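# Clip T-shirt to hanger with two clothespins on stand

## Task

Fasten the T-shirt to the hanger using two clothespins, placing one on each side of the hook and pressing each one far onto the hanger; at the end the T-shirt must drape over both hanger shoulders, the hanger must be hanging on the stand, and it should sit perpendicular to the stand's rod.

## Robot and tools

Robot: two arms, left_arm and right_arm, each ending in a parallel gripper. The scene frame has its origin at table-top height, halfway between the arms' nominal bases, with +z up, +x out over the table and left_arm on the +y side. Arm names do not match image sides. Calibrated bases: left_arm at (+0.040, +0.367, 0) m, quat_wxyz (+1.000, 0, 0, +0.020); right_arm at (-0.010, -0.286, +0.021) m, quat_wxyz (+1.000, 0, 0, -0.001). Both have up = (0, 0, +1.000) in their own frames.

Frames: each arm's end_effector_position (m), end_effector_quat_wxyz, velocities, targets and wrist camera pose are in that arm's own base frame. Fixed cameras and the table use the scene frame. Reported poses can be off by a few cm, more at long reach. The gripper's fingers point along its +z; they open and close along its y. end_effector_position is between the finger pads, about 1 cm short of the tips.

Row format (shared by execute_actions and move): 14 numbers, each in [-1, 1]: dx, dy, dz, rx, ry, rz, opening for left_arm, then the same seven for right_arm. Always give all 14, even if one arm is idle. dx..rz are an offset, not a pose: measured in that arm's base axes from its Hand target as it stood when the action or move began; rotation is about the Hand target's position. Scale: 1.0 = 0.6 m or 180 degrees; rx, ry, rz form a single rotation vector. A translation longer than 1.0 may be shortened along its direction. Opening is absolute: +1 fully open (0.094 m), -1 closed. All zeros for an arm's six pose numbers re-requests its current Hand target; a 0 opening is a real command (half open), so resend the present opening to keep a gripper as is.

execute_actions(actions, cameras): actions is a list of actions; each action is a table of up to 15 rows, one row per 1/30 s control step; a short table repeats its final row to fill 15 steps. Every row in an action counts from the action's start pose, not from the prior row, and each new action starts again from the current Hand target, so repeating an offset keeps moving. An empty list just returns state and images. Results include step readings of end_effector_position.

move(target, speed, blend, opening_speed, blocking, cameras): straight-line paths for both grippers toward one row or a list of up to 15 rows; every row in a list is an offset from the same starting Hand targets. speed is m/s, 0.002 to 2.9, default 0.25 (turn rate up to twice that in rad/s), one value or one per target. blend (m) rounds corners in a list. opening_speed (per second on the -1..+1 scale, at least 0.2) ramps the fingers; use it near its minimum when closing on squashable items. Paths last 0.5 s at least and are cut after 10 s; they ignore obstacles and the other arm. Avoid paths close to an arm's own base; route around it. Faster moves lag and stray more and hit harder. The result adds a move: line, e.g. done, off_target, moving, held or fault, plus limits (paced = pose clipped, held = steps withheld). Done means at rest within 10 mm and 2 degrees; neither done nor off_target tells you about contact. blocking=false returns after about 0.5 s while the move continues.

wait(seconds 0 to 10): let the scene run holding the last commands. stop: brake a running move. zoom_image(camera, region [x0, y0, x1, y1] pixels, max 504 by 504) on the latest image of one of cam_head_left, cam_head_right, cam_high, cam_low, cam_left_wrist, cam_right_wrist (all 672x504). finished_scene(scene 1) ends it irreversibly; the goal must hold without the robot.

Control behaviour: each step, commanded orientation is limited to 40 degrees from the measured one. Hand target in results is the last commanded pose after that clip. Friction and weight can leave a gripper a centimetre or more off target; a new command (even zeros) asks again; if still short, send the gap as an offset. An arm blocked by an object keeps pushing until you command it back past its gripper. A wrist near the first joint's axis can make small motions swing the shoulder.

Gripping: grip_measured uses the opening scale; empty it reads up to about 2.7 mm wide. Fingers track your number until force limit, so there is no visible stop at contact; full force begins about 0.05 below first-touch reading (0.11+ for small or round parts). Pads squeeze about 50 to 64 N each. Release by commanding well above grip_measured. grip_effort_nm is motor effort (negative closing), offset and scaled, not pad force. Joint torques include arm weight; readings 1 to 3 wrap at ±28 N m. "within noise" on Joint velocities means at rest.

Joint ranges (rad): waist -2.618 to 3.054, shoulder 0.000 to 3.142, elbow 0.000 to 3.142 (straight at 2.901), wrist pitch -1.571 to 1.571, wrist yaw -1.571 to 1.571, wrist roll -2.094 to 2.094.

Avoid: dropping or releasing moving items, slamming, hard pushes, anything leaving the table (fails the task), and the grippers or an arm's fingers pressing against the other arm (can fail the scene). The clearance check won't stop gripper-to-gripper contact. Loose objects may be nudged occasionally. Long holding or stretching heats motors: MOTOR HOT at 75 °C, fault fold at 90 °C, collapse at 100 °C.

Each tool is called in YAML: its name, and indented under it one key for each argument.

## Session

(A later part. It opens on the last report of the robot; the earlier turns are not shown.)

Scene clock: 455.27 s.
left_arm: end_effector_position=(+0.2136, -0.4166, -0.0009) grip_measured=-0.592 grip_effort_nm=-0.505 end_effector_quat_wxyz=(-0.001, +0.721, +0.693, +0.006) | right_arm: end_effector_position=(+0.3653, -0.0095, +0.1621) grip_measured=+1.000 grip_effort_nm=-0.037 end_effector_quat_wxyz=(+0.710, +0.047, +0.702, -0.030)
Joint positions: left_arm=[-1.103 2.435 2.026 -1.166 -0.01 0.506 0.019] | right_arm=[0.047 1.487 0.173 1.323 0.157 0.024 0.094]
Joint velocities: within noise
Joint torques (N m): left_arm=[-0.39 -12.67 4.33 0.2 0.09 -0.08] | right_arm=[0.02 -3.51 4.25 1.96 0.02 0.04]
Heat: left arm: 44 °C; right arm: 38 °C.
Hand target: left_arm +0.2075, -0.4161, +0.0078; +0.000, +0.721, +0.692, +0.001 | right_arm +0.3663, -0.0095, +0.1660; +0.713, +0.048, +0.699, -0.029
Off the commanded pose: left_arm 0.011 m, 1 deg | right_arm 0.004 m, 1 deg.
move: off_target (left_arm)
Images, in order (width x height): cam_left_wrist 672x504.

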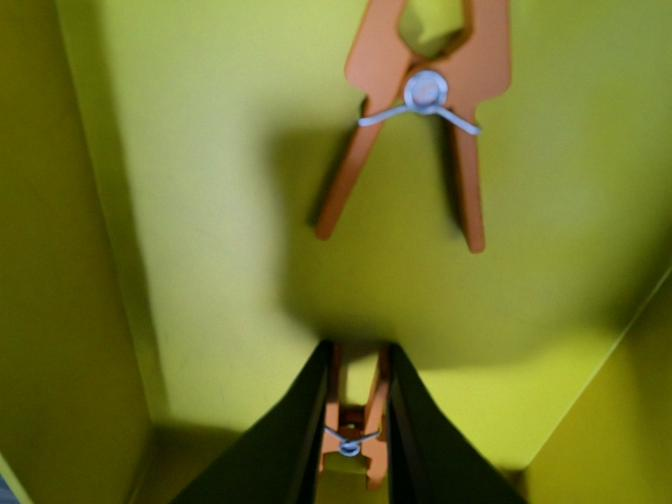

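move:
  target: [0.0, 0.0, 0.13, 0, 0, 0, -0.6, 0, 0, 0, 0, 0, 0, 1.0]
  speed: 0.12

zoom_image:
  camera: "cam_left_wrist"
  region: [240, 290, 480, 504]

zoom_image:
  camera: "cam_low"
  region: [330, 180, 420, 250]

Scene clock: 460.33 s.
left_arm: end_effector_position=(+0.2106, -0.4107, +0.0648) grip_measured=-0.592 grip_effort_nm=-0.491 end_effector_quat_wxyz=(-0.018, +0.721, +0.693, +0.011) | right_arm: end_effector_position=(+0.3653, -0.0095, +0.1621) grip_measured=+1.000 grip_effort_nm=-0.037 end_effector_quat_wxyz=(+0.710, +0.047, +0.702, -0.030)
Joint positions: left_arm=[-1.103 2.435 2.286 -1.463 -0.01 0.506 0.019] | right_arm=[0.047 1.487 0.173 1.323 0.157 0.024 0.094]
Joint velocities: within noise
Joint torques (N m): left_arm=[-0.43 -13.12 7.64 0.03 0.09 -0.07] | right_arm=[-0.02 -3.51 4.3 1.94 0.02 0.03]
Heat: left arm: 45 °C; right arm: 38 °C.
Hand target: left_arm +0.2076, -0.4162, +0.0858; +0.000, +0.721, +0.692, +0.000 | right_arm +0.3663, -0.0095, +0.1660; +0.713, +0.048, +0.699, -0.029
Off the commanded pose: left_arm 0.022 m, 2 deg | right_arm 0.004 m, 1 deg.
move: off_target (left_arm)

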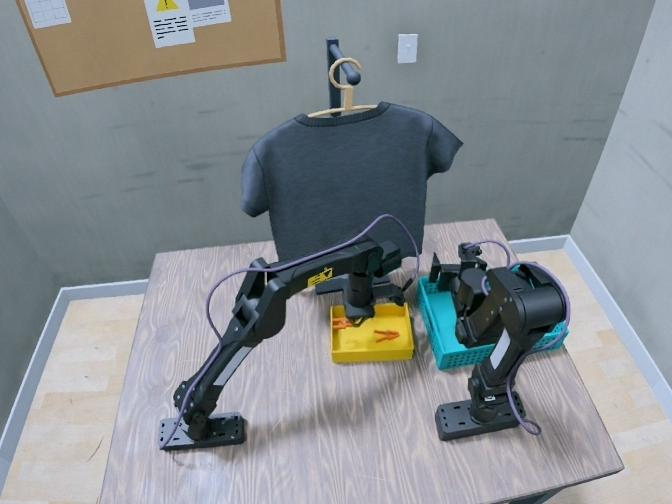

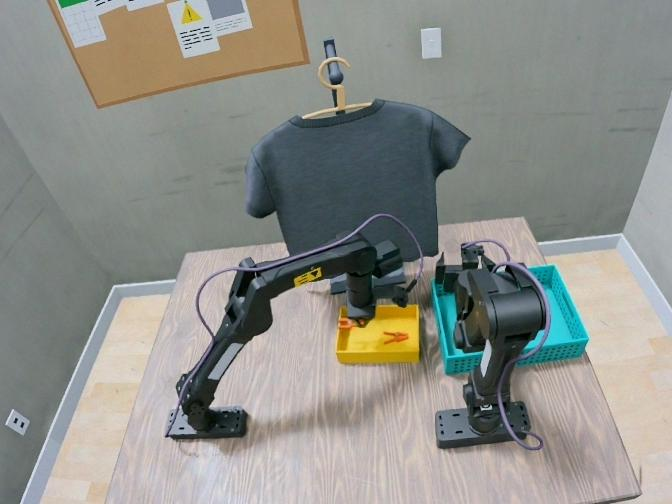

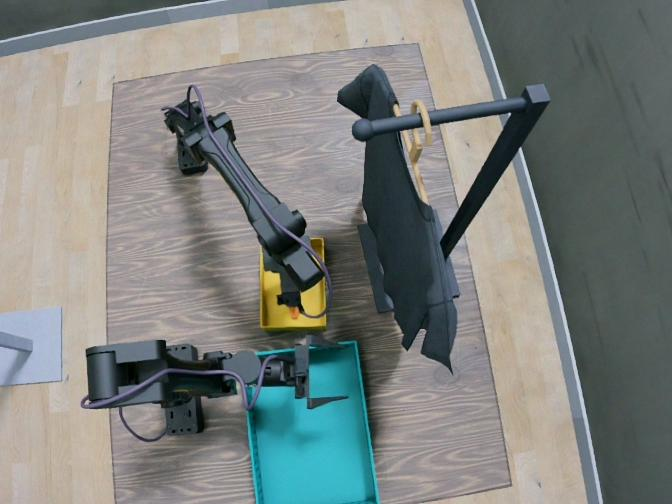

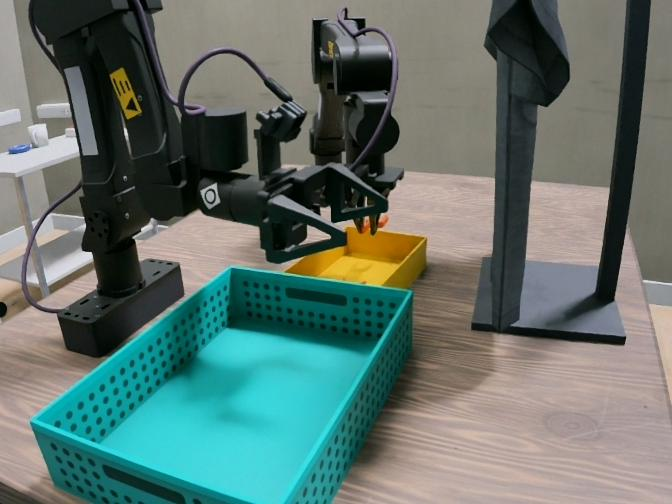

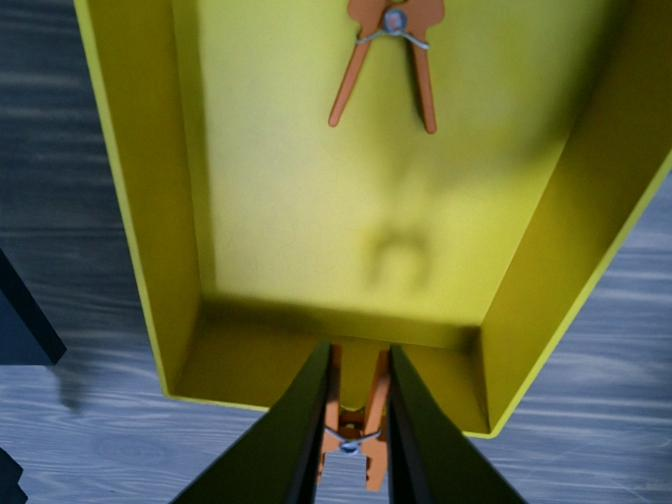

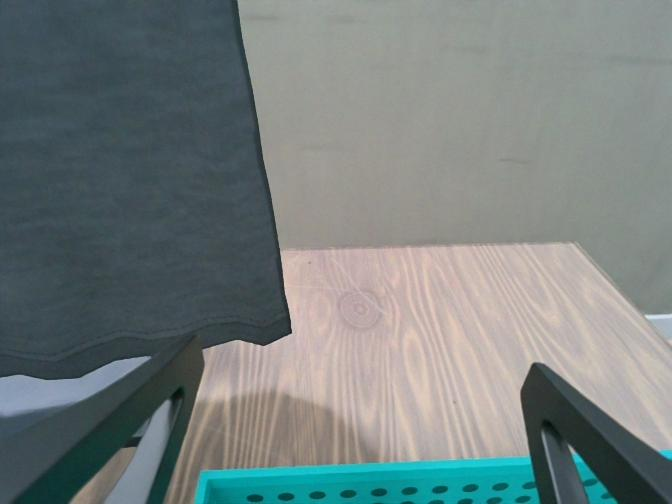

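Scaled by 2.100 from the camera's 672x504 image, which has a finer 960x720 frame.

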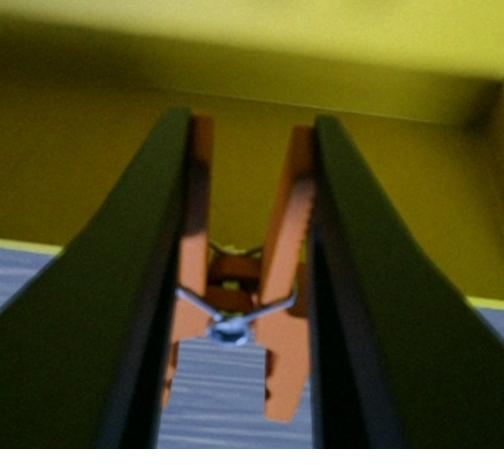

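Scaled by 5.600 from the camera's 672x504 image, which has a finer 960x720 frame.

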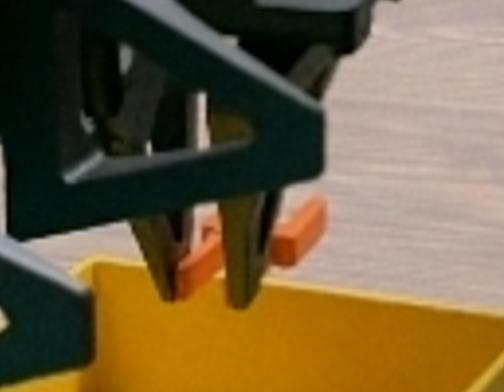

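move:
  target: [0.0158, 0.1505, 0.4403, -0.4923, -0.1109, 0.1305, -0.6, 0, 0, 0, 0, 0, 0, 1.0]
  speed: 0.3

Scene clock: 485.60 s.
left_arm: end_effector_position=(+0.2153, -0.3297, +0.3404) grip_measured=-0.592 grip_effort_nm=-0.486 end_effector_quat_wxyz=(+0.590, +0.377, +0.614, -0.364) | right_arm: end_effector_position=(+0.3653, -0.0095, +0.1621) grip_measured=+1.000 grip_effort_nm=-0.037 end_effector_quat_wxyz=(+0.710, +0.047, +0.702, -0.030)
Joint positions: left_arm=[-0.906 1.078 0.834 0.204 0.197 0.006 0.019] | right_arm=[0.047 1.487 0.173 1.323 0.157 0.024 0.094]
Joint velocities: within noise
Joint torques (N m): left_arm=[0.46 -3.51 6.16 2.29 -0.07 -0.07] | right_arm=[-0.01 -3.55 4.26 1.95 0.03 0.04]
Heat: left arm: 46 °C; right arm: 38 °C.
Hand target: left_arm +0.2170, -0.3259, +0.3500; +0.605, +0.366, +0.605, -0.365 | right_arm +0.3663, -0.0095, +0.1660; +0.713, +0.048, +0.699, -0.029
Off the commanded pose: left_arm 0.011 m, 2 deg | right_arm 0.004 m, 1 deg.
move: off_target (left_arm)

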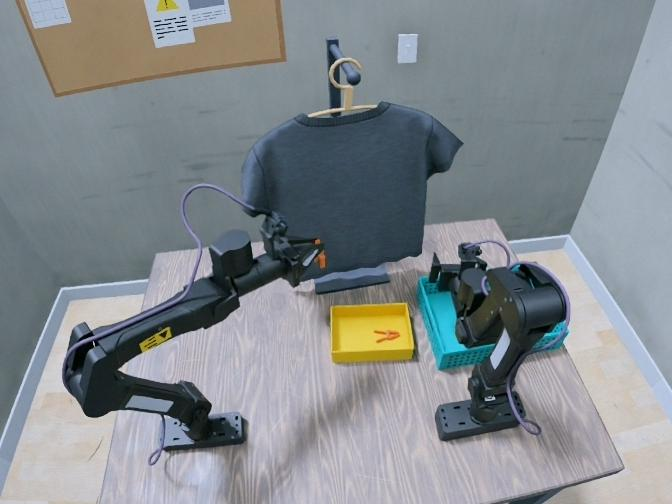

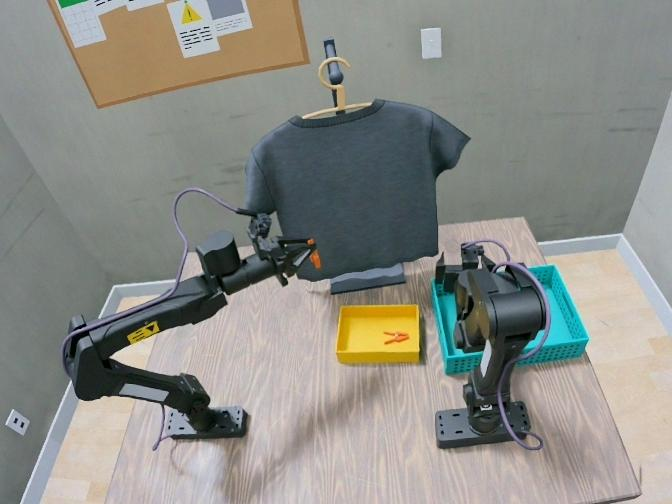

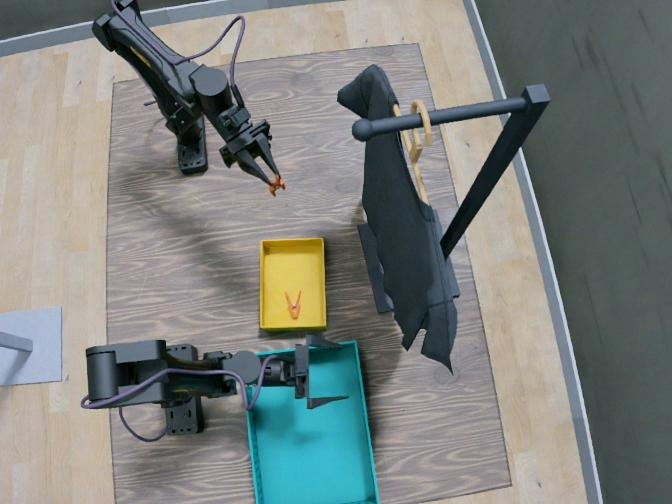

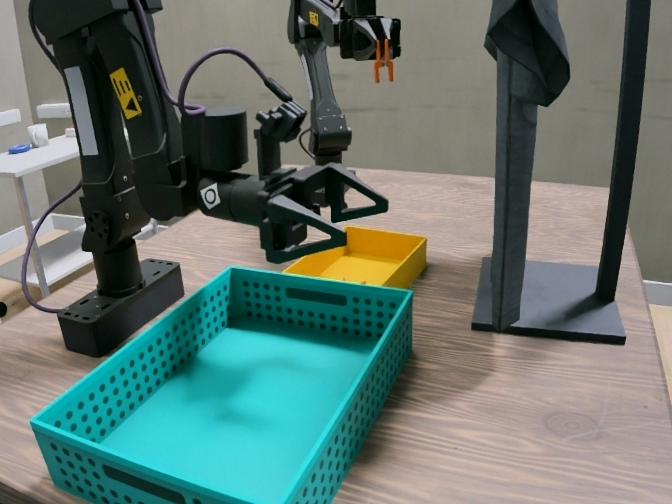

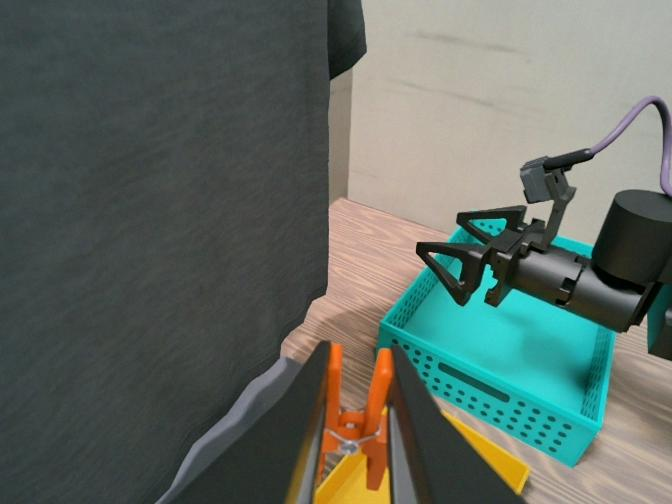

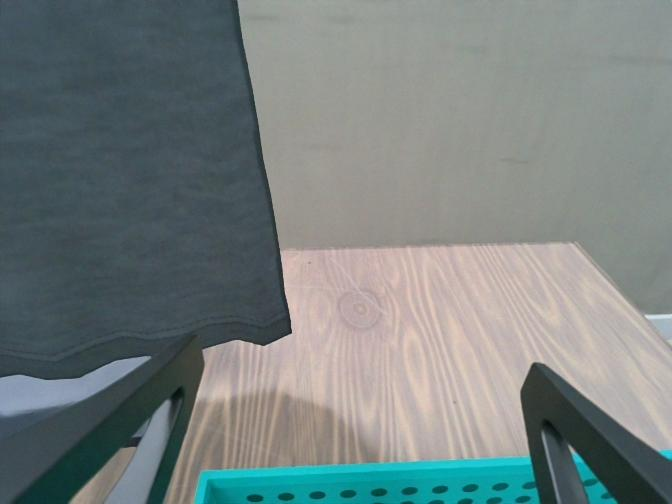

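zoom_image:
  camera: "cam_low"
  region: [330, 0, 430, 100]

zoom_image:
  camera: "cam_left_wrist"
  region: [240, 290, 480, 504]

zoom_image:
  camera: "cam_head_left"
  region: [230, 190, 370, 300]

Scaled by 5.040 from the camera's 672x504 image, which has a finer 960x720 frame.

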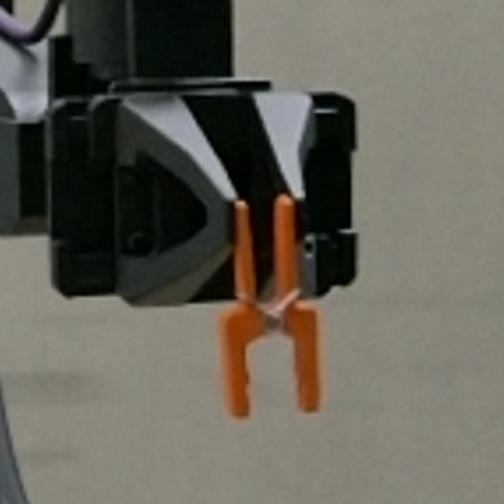

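Scaled by 2.100 from the camera's 672x504 image, which has a finer 960x720 frame.

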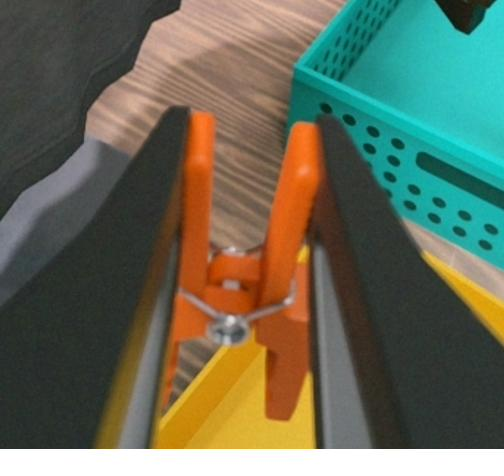

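Scaled by 3.600 from the camera's 672x504 image, which has a finer 960x720 frame.

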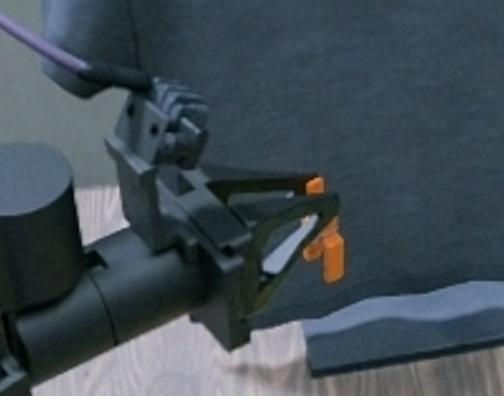

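zoom_image:
  camera: "cam_high"
  region: [200, 110, 320, 210]

zoom_image:
  camera: "cam_head_right"
  region: [230, 190, 370, 300]

Scaled by 4.200 from the camera's 672x504 image, which has a finer 960x720 frame.

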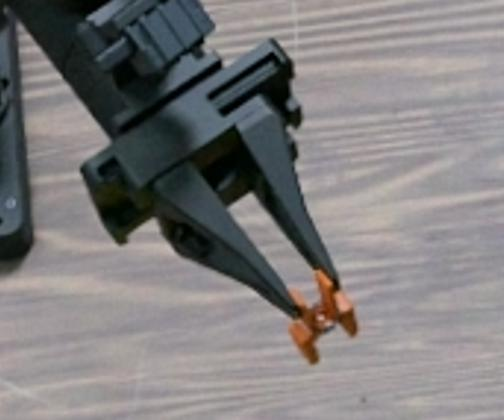

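Scaled by 3.600 from the camera's 672x504 image, which has a finer 960x720 frame.

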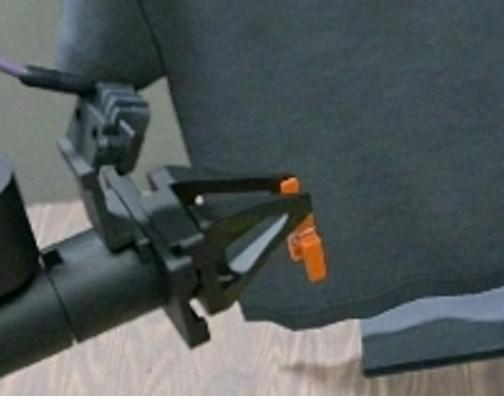

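move:
  target: [0.0, 0.0, 0.2667, 0, 0, 0, -0.6, 0, 0, 0, 0, 0, 0, 1.0]
  speed: 0.25

zoom_image:
  camera: "cam_left_wrist"
  region: [0, 0, 400, 300]

Scene clock: 541.77 s.
left_arm: end_effector_position=(+0.2159, -0.3303, +0.4984) grip_measured=-0.592 grip_effort_nm=-0.491 end_effector_quat_wxyz=(+0.595, +0.374, +0.609, -0.367) | right_arm: end_effector_position=(+0.3653, -0.0095, +0.1621) grip_measured=+1.000 grip_effort_nm=-0.037 end_effector_quat_wxyz=(+0.710, +0.047, +0.702, -0.030)
Joint positions: left_arm=[-0.906 1.244 1.569 -0.348 0.196 0.003 0.019] | right_arm=[0.047 1.487 0.173 1.323 0.157 0.024 0.094]
Joint velocities: within noise
Joint torques (N m): left_arm=[0.39 -2.89 8.27 1.97 -0.16 -0.02] | right_arm=[0.03 -3.59 4.33 1.99 0.03 0.03]
Heat: left arm: 37 °C; right arm: 38 °C.
Hand target: left_arm +0.2169, -0.3258, +0.5102; +0.605, +0.366, +0.605, -0.365 | right_arm +0.3663, -0.0095, +0.1660; +0.713, +0.048, +0.699, -0.029
Off the commanded pose: left_arm 0.012 m, 1 deg | right_arm 0.004 m, 1 deg.
move: off_target (left_arm)

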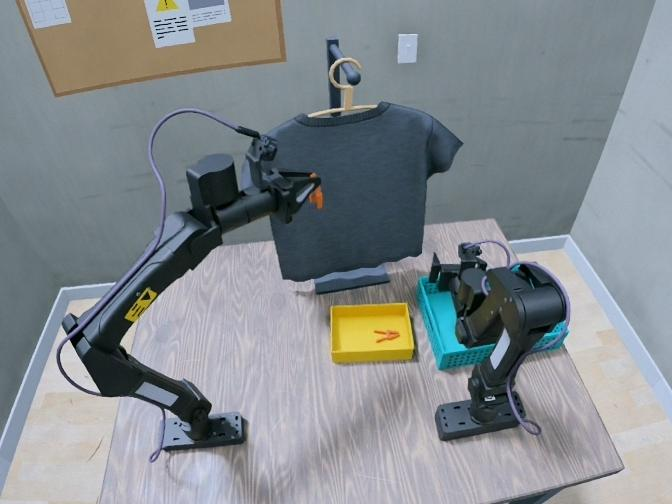

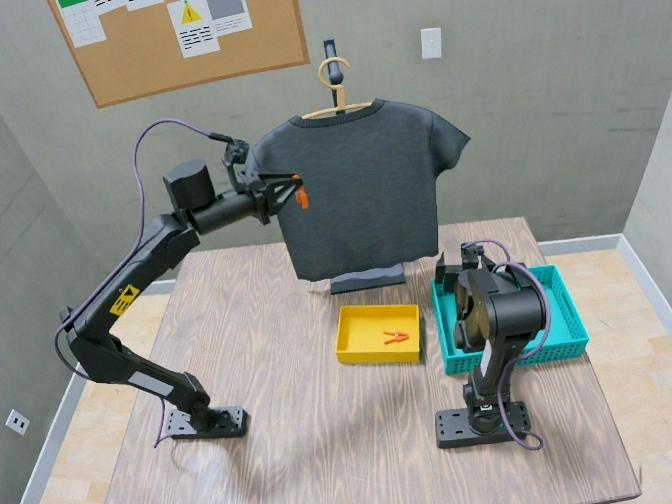

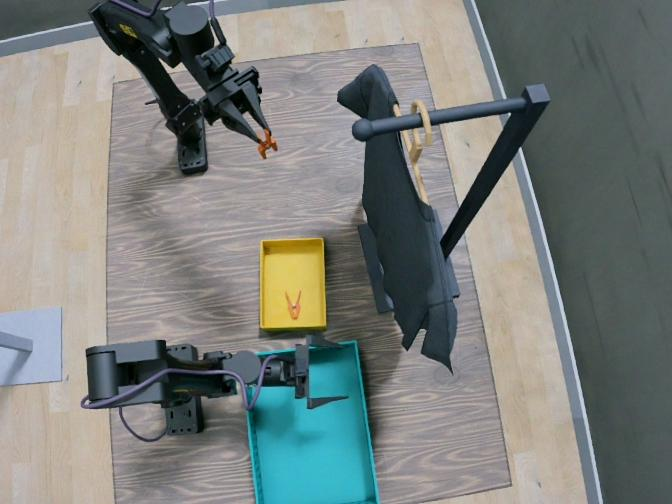

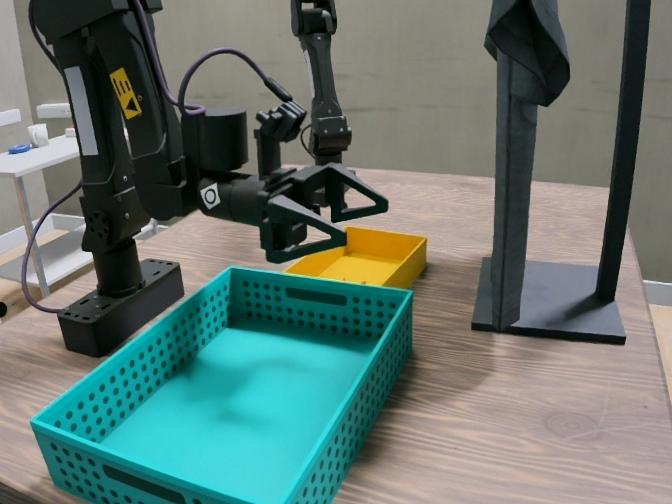

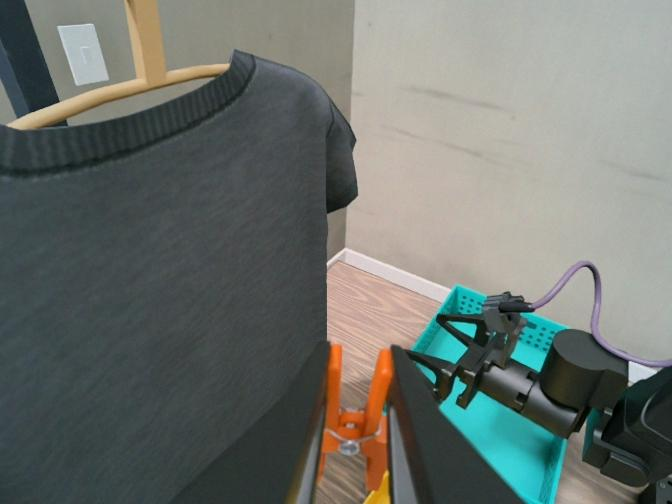

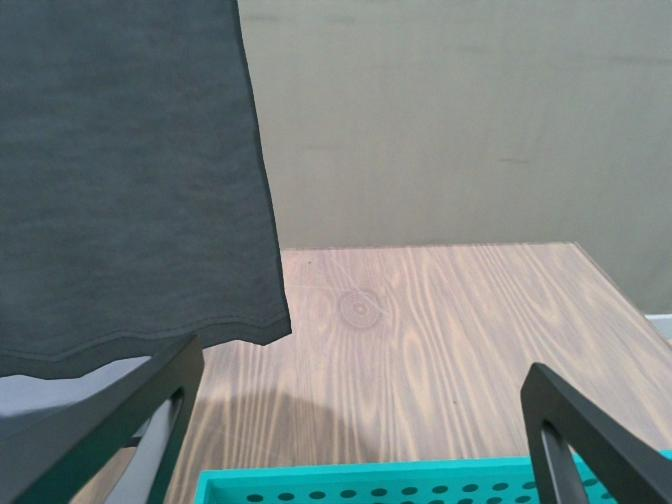

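Scaled by 1.260 from the camera's 672x504 image, which has a finer 960x720 frame.

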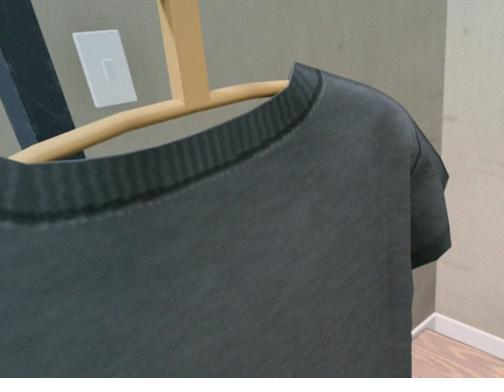

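move:
  target: [0.0, 0.05, 0.0, 0, 0, 0, -0.6, -0.0938, 0.3258, 0.505, -0.01, -0.1332, 0.0601, 0.4]
  speed: 0.25

zoom_image:
  camera: "cam_right_wrist"
  region: [130, 0, 600, 350]

Scene clock: 622.07 s.
left_arm: end_effector_position=(+0.2212, -0.3020, +0.5076) grip_measured=-0.592 grip_effort_nm=-0.486 end_effector_quat_wxyz=(+0.604, +0.366, +0.608, -0.363) | right_arm: end_effector_position=(+0.3109, +0.1847, +0.4596) grip_measured=+0.402 grip_effort_nm=-0.134 end_effector_quat_wxyz=(+0.839, -0.028, +0.542, +0.034)
Joint positions: left_arm=[-0.814 1.195 1.569 -0.382 0.269 0.003 0.019] | right_arm=[0.846 1.157 0.873 0.838 0.673 -0.379 0.066]
Joint velocities: within noise
Joint torques (N m): left_arm=[0.79 -4.07 5.22 1.94 0.11 -0.07] | right_arm=[0.4 -2.1 8.14 1.44 -0.12 -0.07]
Heat: left arm: 39 °C; right arm: 38 °C.
Hand target: left_arm +0.2170, -0.2959, +0.5101; +0.605, +0.366, +0.605, -0.365 | right_arm +0.3100, +0.1861, +0.4690; +0.843, -0.024, +0.536, +0.037
Off the commanded pose: left_arm 0.008 m, 0 deg | right_arm 0.009 m, 1 deg.
move: done

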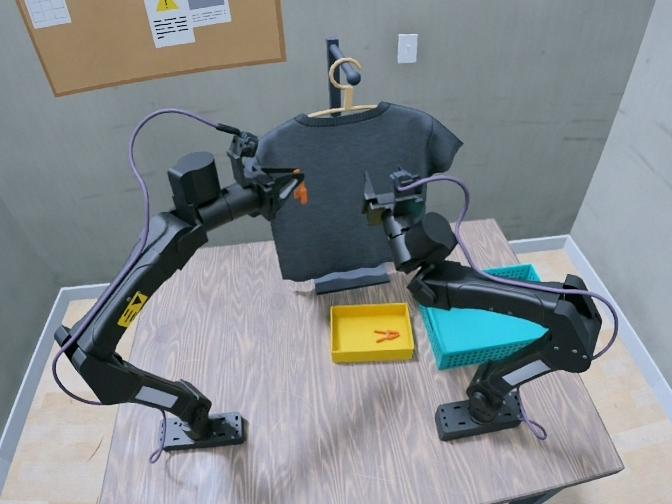

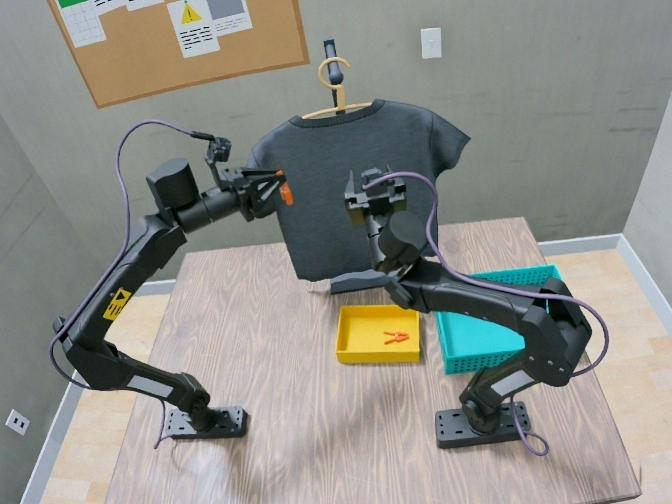

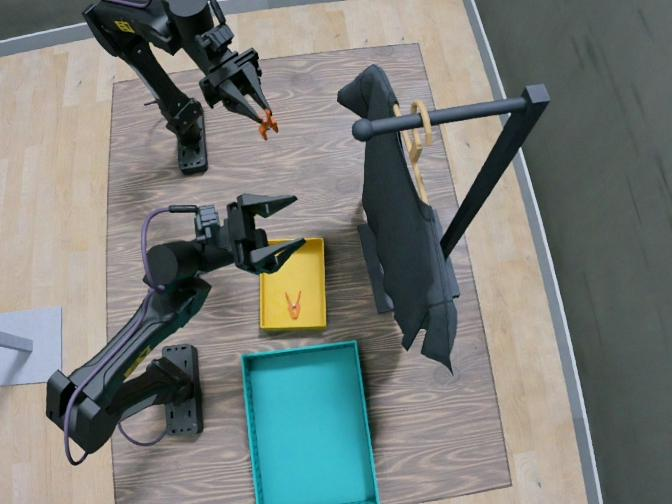

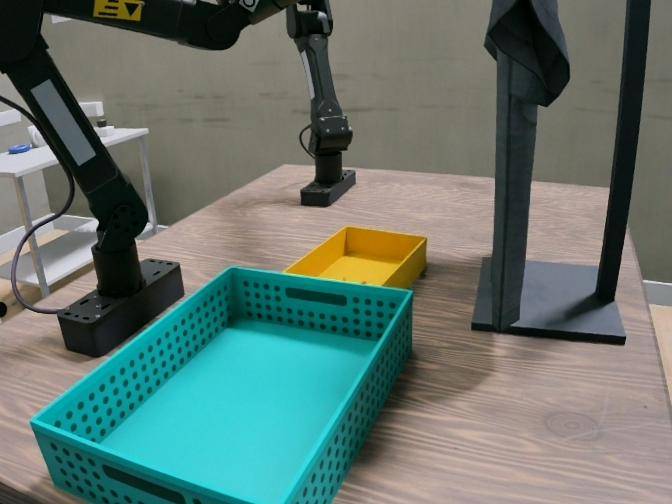

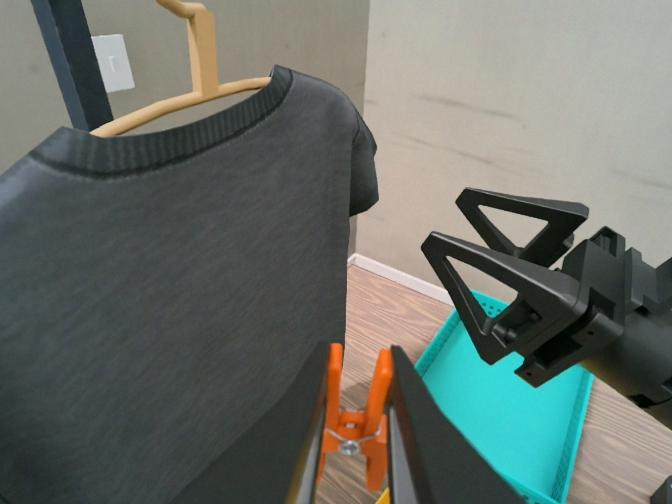

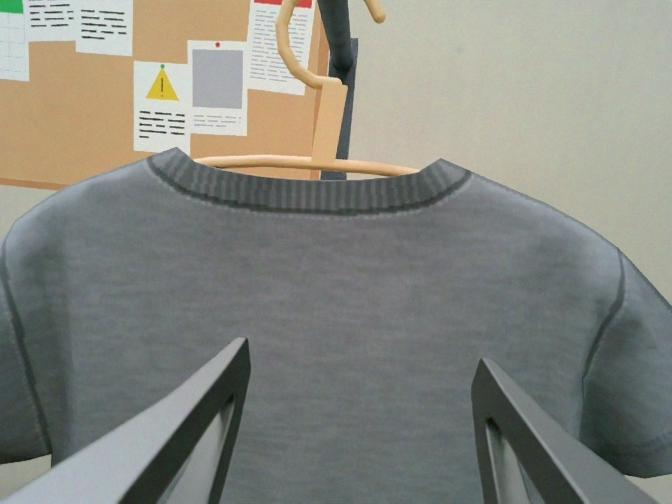

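Scaled by 1.072 from the camera's 672x504 image, which has a finer 960x720 frame.

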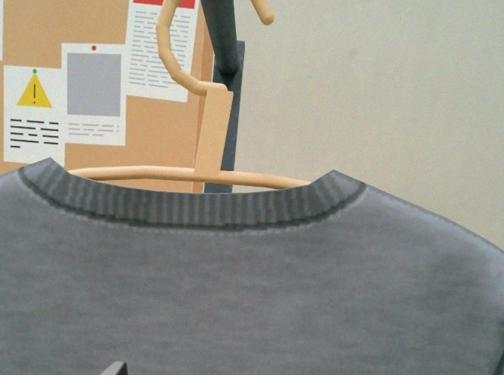

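move:
  target: [0.0, 0.0, 0.0, 0, 0, 0, -0.6, 0.1307, 0.051, 0.0792, 0.0004, 0.0173, -0.0609, 0.4]
  speed: 0.15

zoom_image:
  camera: "cam_right_wrist"
  region: [170, 100, 550, 385]

zoom_image:
  camera: "cam_high"
  region: [250, 60, 470, 260]

Scene clock: 678.37 s.
left_arm: end_effector_position=(+0.2211, -0.3020, +0.5075) grip_measured=-0.592 grip_effort_nm=-0.481 end_effector_quat_wxyz=(+0.603, +0.366, +0.608, -0.363) | right_arm: end_effector_position=(+0.3857, +0.2181, +0.5096) grip_measured=+0.402 grip_effort_nm=-0.125 end_effector_quat_wxyz=(+0.826, +0.024, +0.561, -0.040)
Joint positions: left_arm=[-0.814 1.195 1.569 -0.383 0.27 0.003 0.019] | right_arm=[0.81 1.535 1.388 0.715 0.817 -0.44 0.066]
Joint velocities: within noise
Joint torques (N m): left_arm=[0.76 -3.85 5.23 1.93 0.14 -0.03] | right_arm=[-0.43 -4.74 8.39 1.25 -0.16 -0.02]
Heat: left arm: 36 °C; right arm: 37 °C.
Hand target: left_arm +0.2170, -0.2959, +0.5101; +0.605, +0.366, +0.605, -0.365 | right_arm +0.3885, +0.2167, +0.5164; +0.828, +0.029, +0.559, -0.043
Off the commanded pose: left_arm 0.008 m, 0 deg | right_arm 0.008 m, 1 deg.
move: done

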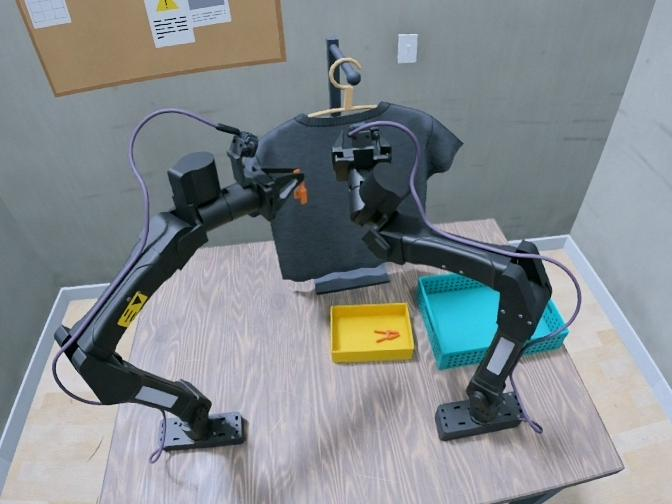

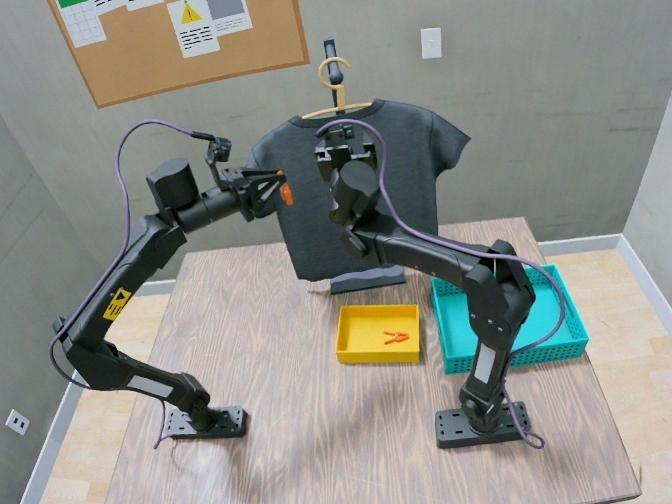

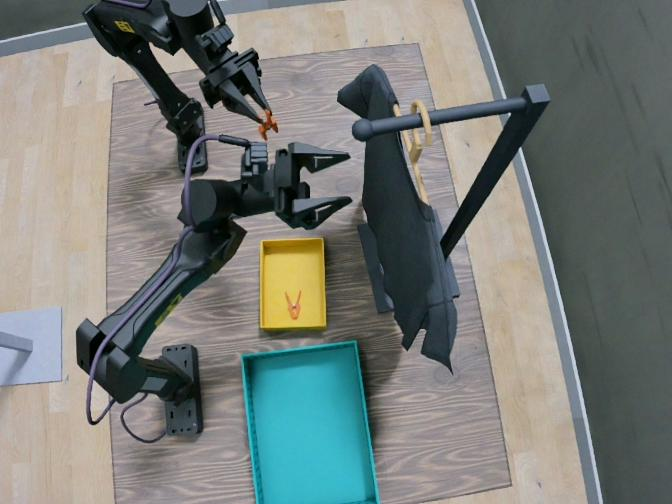

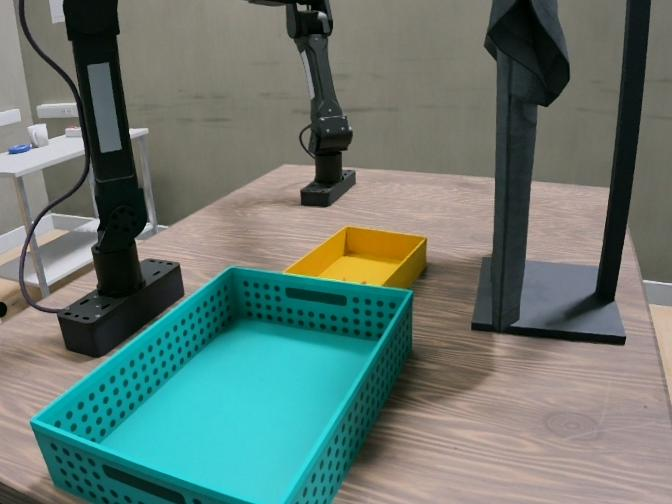

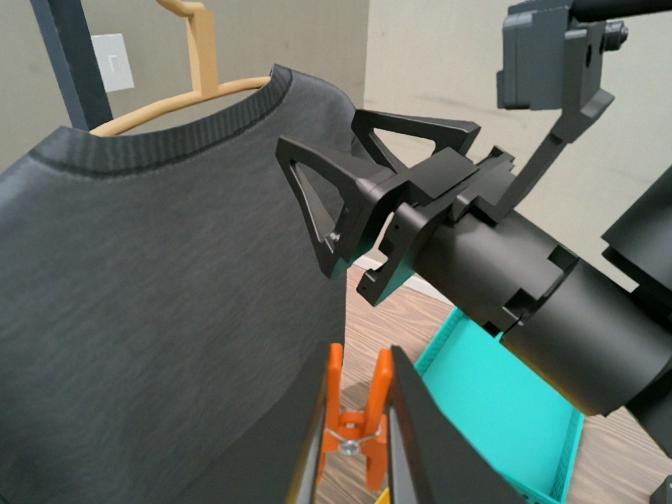

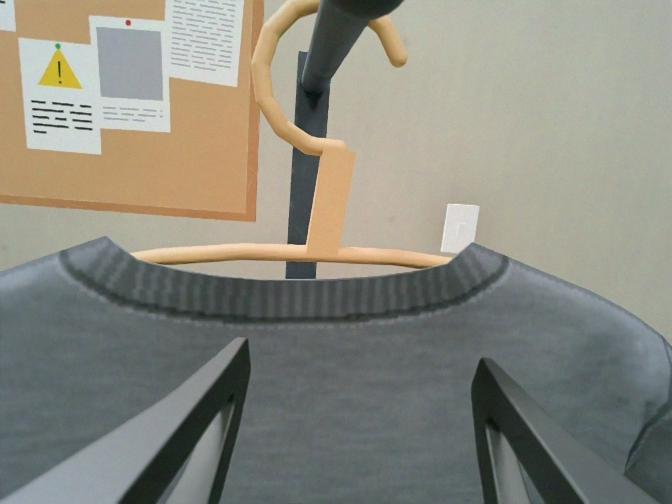

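Scaled by 1.326 from the camera's 672x504 image, which has a finer 960x720 frame.

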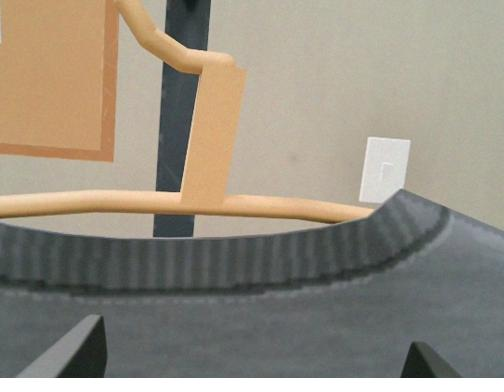

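Scaled by 2.291 from the camera's 672x504 image, which has a finer 960x720 frame.

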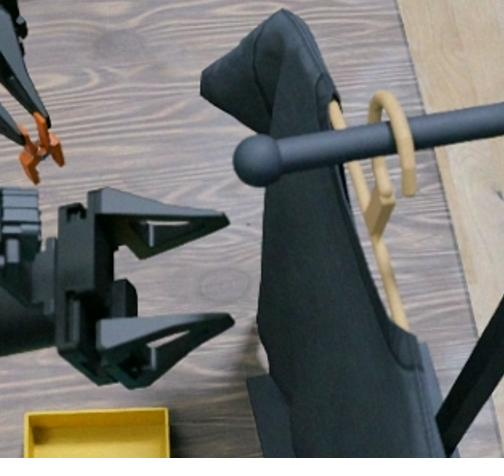

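move:
  target: [0.0, 0.0, 0.0, 0, 0, 0, -0.6, 0.0775, 0.0238, 0.046, 0, 0, 0, 0.4]
  speed: 0.1
  cameras: ["cam_right_wrist", "cam_left_wrist", "cam_high", "cam_head_left"]

zoom_image:
  camera: "cam_high"
  region: [250, 60, 470, 260]

Scene clock: 697.87 s.
left_arm: end_effector_position=(+0.2211, -0.3020, +0.5074) grip_measured=-0.592 grip_effort_nm=-0.481 end_effector_quat_wxyz=(+0.603, +0.366, +0.608, -0.363) | right_arm: end_effector_position=(+0.4311, +0.2294, +0.5395) grip_measured=+0.402 grip_effort_nm=-0.134 end_effector_quat_wxyz=(+0.826, +0.028, +0.562, -0.046)
Joint positions: left_arm=[-0.814 1.195 1.569 -0.383 0.27 0.003 0.019] | right_arm=[0.745 1.712 1.703 0.548 0.774 -0.403 0.066]
Joint velocities: within noise
Joint torques (N m): left_arm=[0.85 -4.26 5.2 1.92 0.09 0.05] | right_arm=[-0.4 -5.81 8.32 1.35 -0.26 0.07]
Heat: left arm: 37 °C; right arm: 36 °C.
Hand target: left_arm +0.2170, -0.2959, +0.5101; +0.605, +0.366, +0.605, -0.365 | right_arm +0.4349, +0.2310, +0.5441; +0.828, +0.029, +0.559, -0.043
Off the commanded pose: left_arm 0.008 m, 1 deg | right_arm 0.006 m, 1 deg.
move: done
Images, in order (width x height): cam_head_left 672x504, cam_high 672x504, cam_left_wrist 672x504, cam_right_wrist 672x504.

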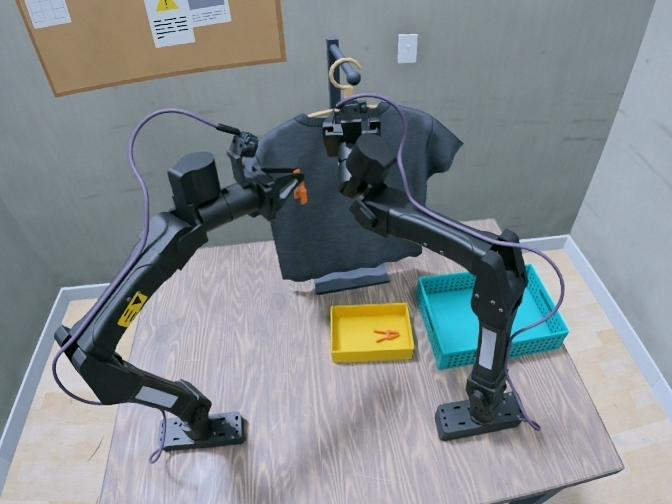

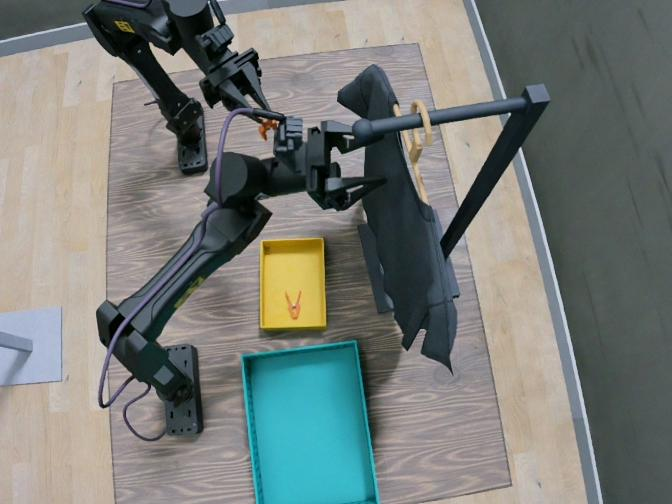

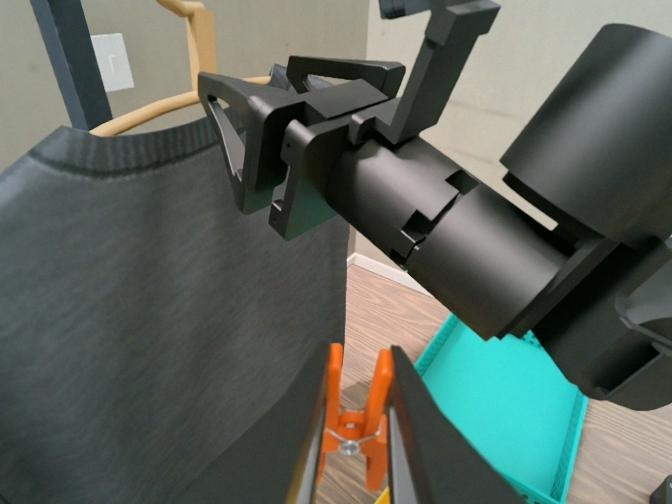

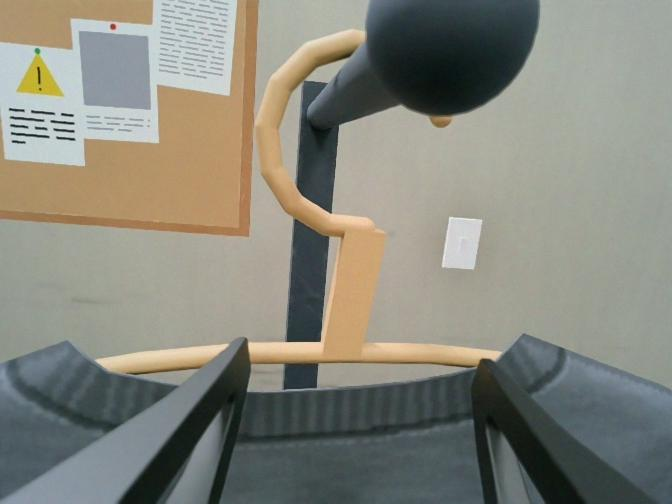

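Scaled by 2.291 from the camera's 672x504 image, which has a finer 960x720 frame.

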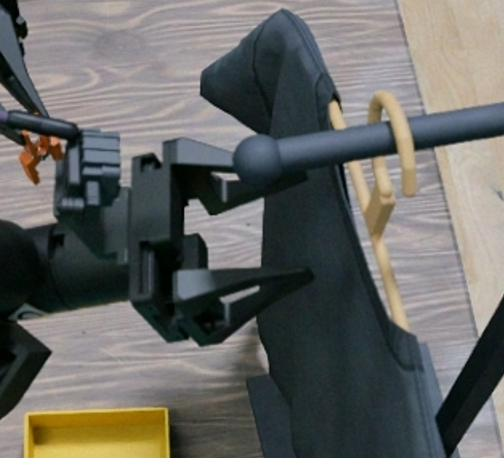

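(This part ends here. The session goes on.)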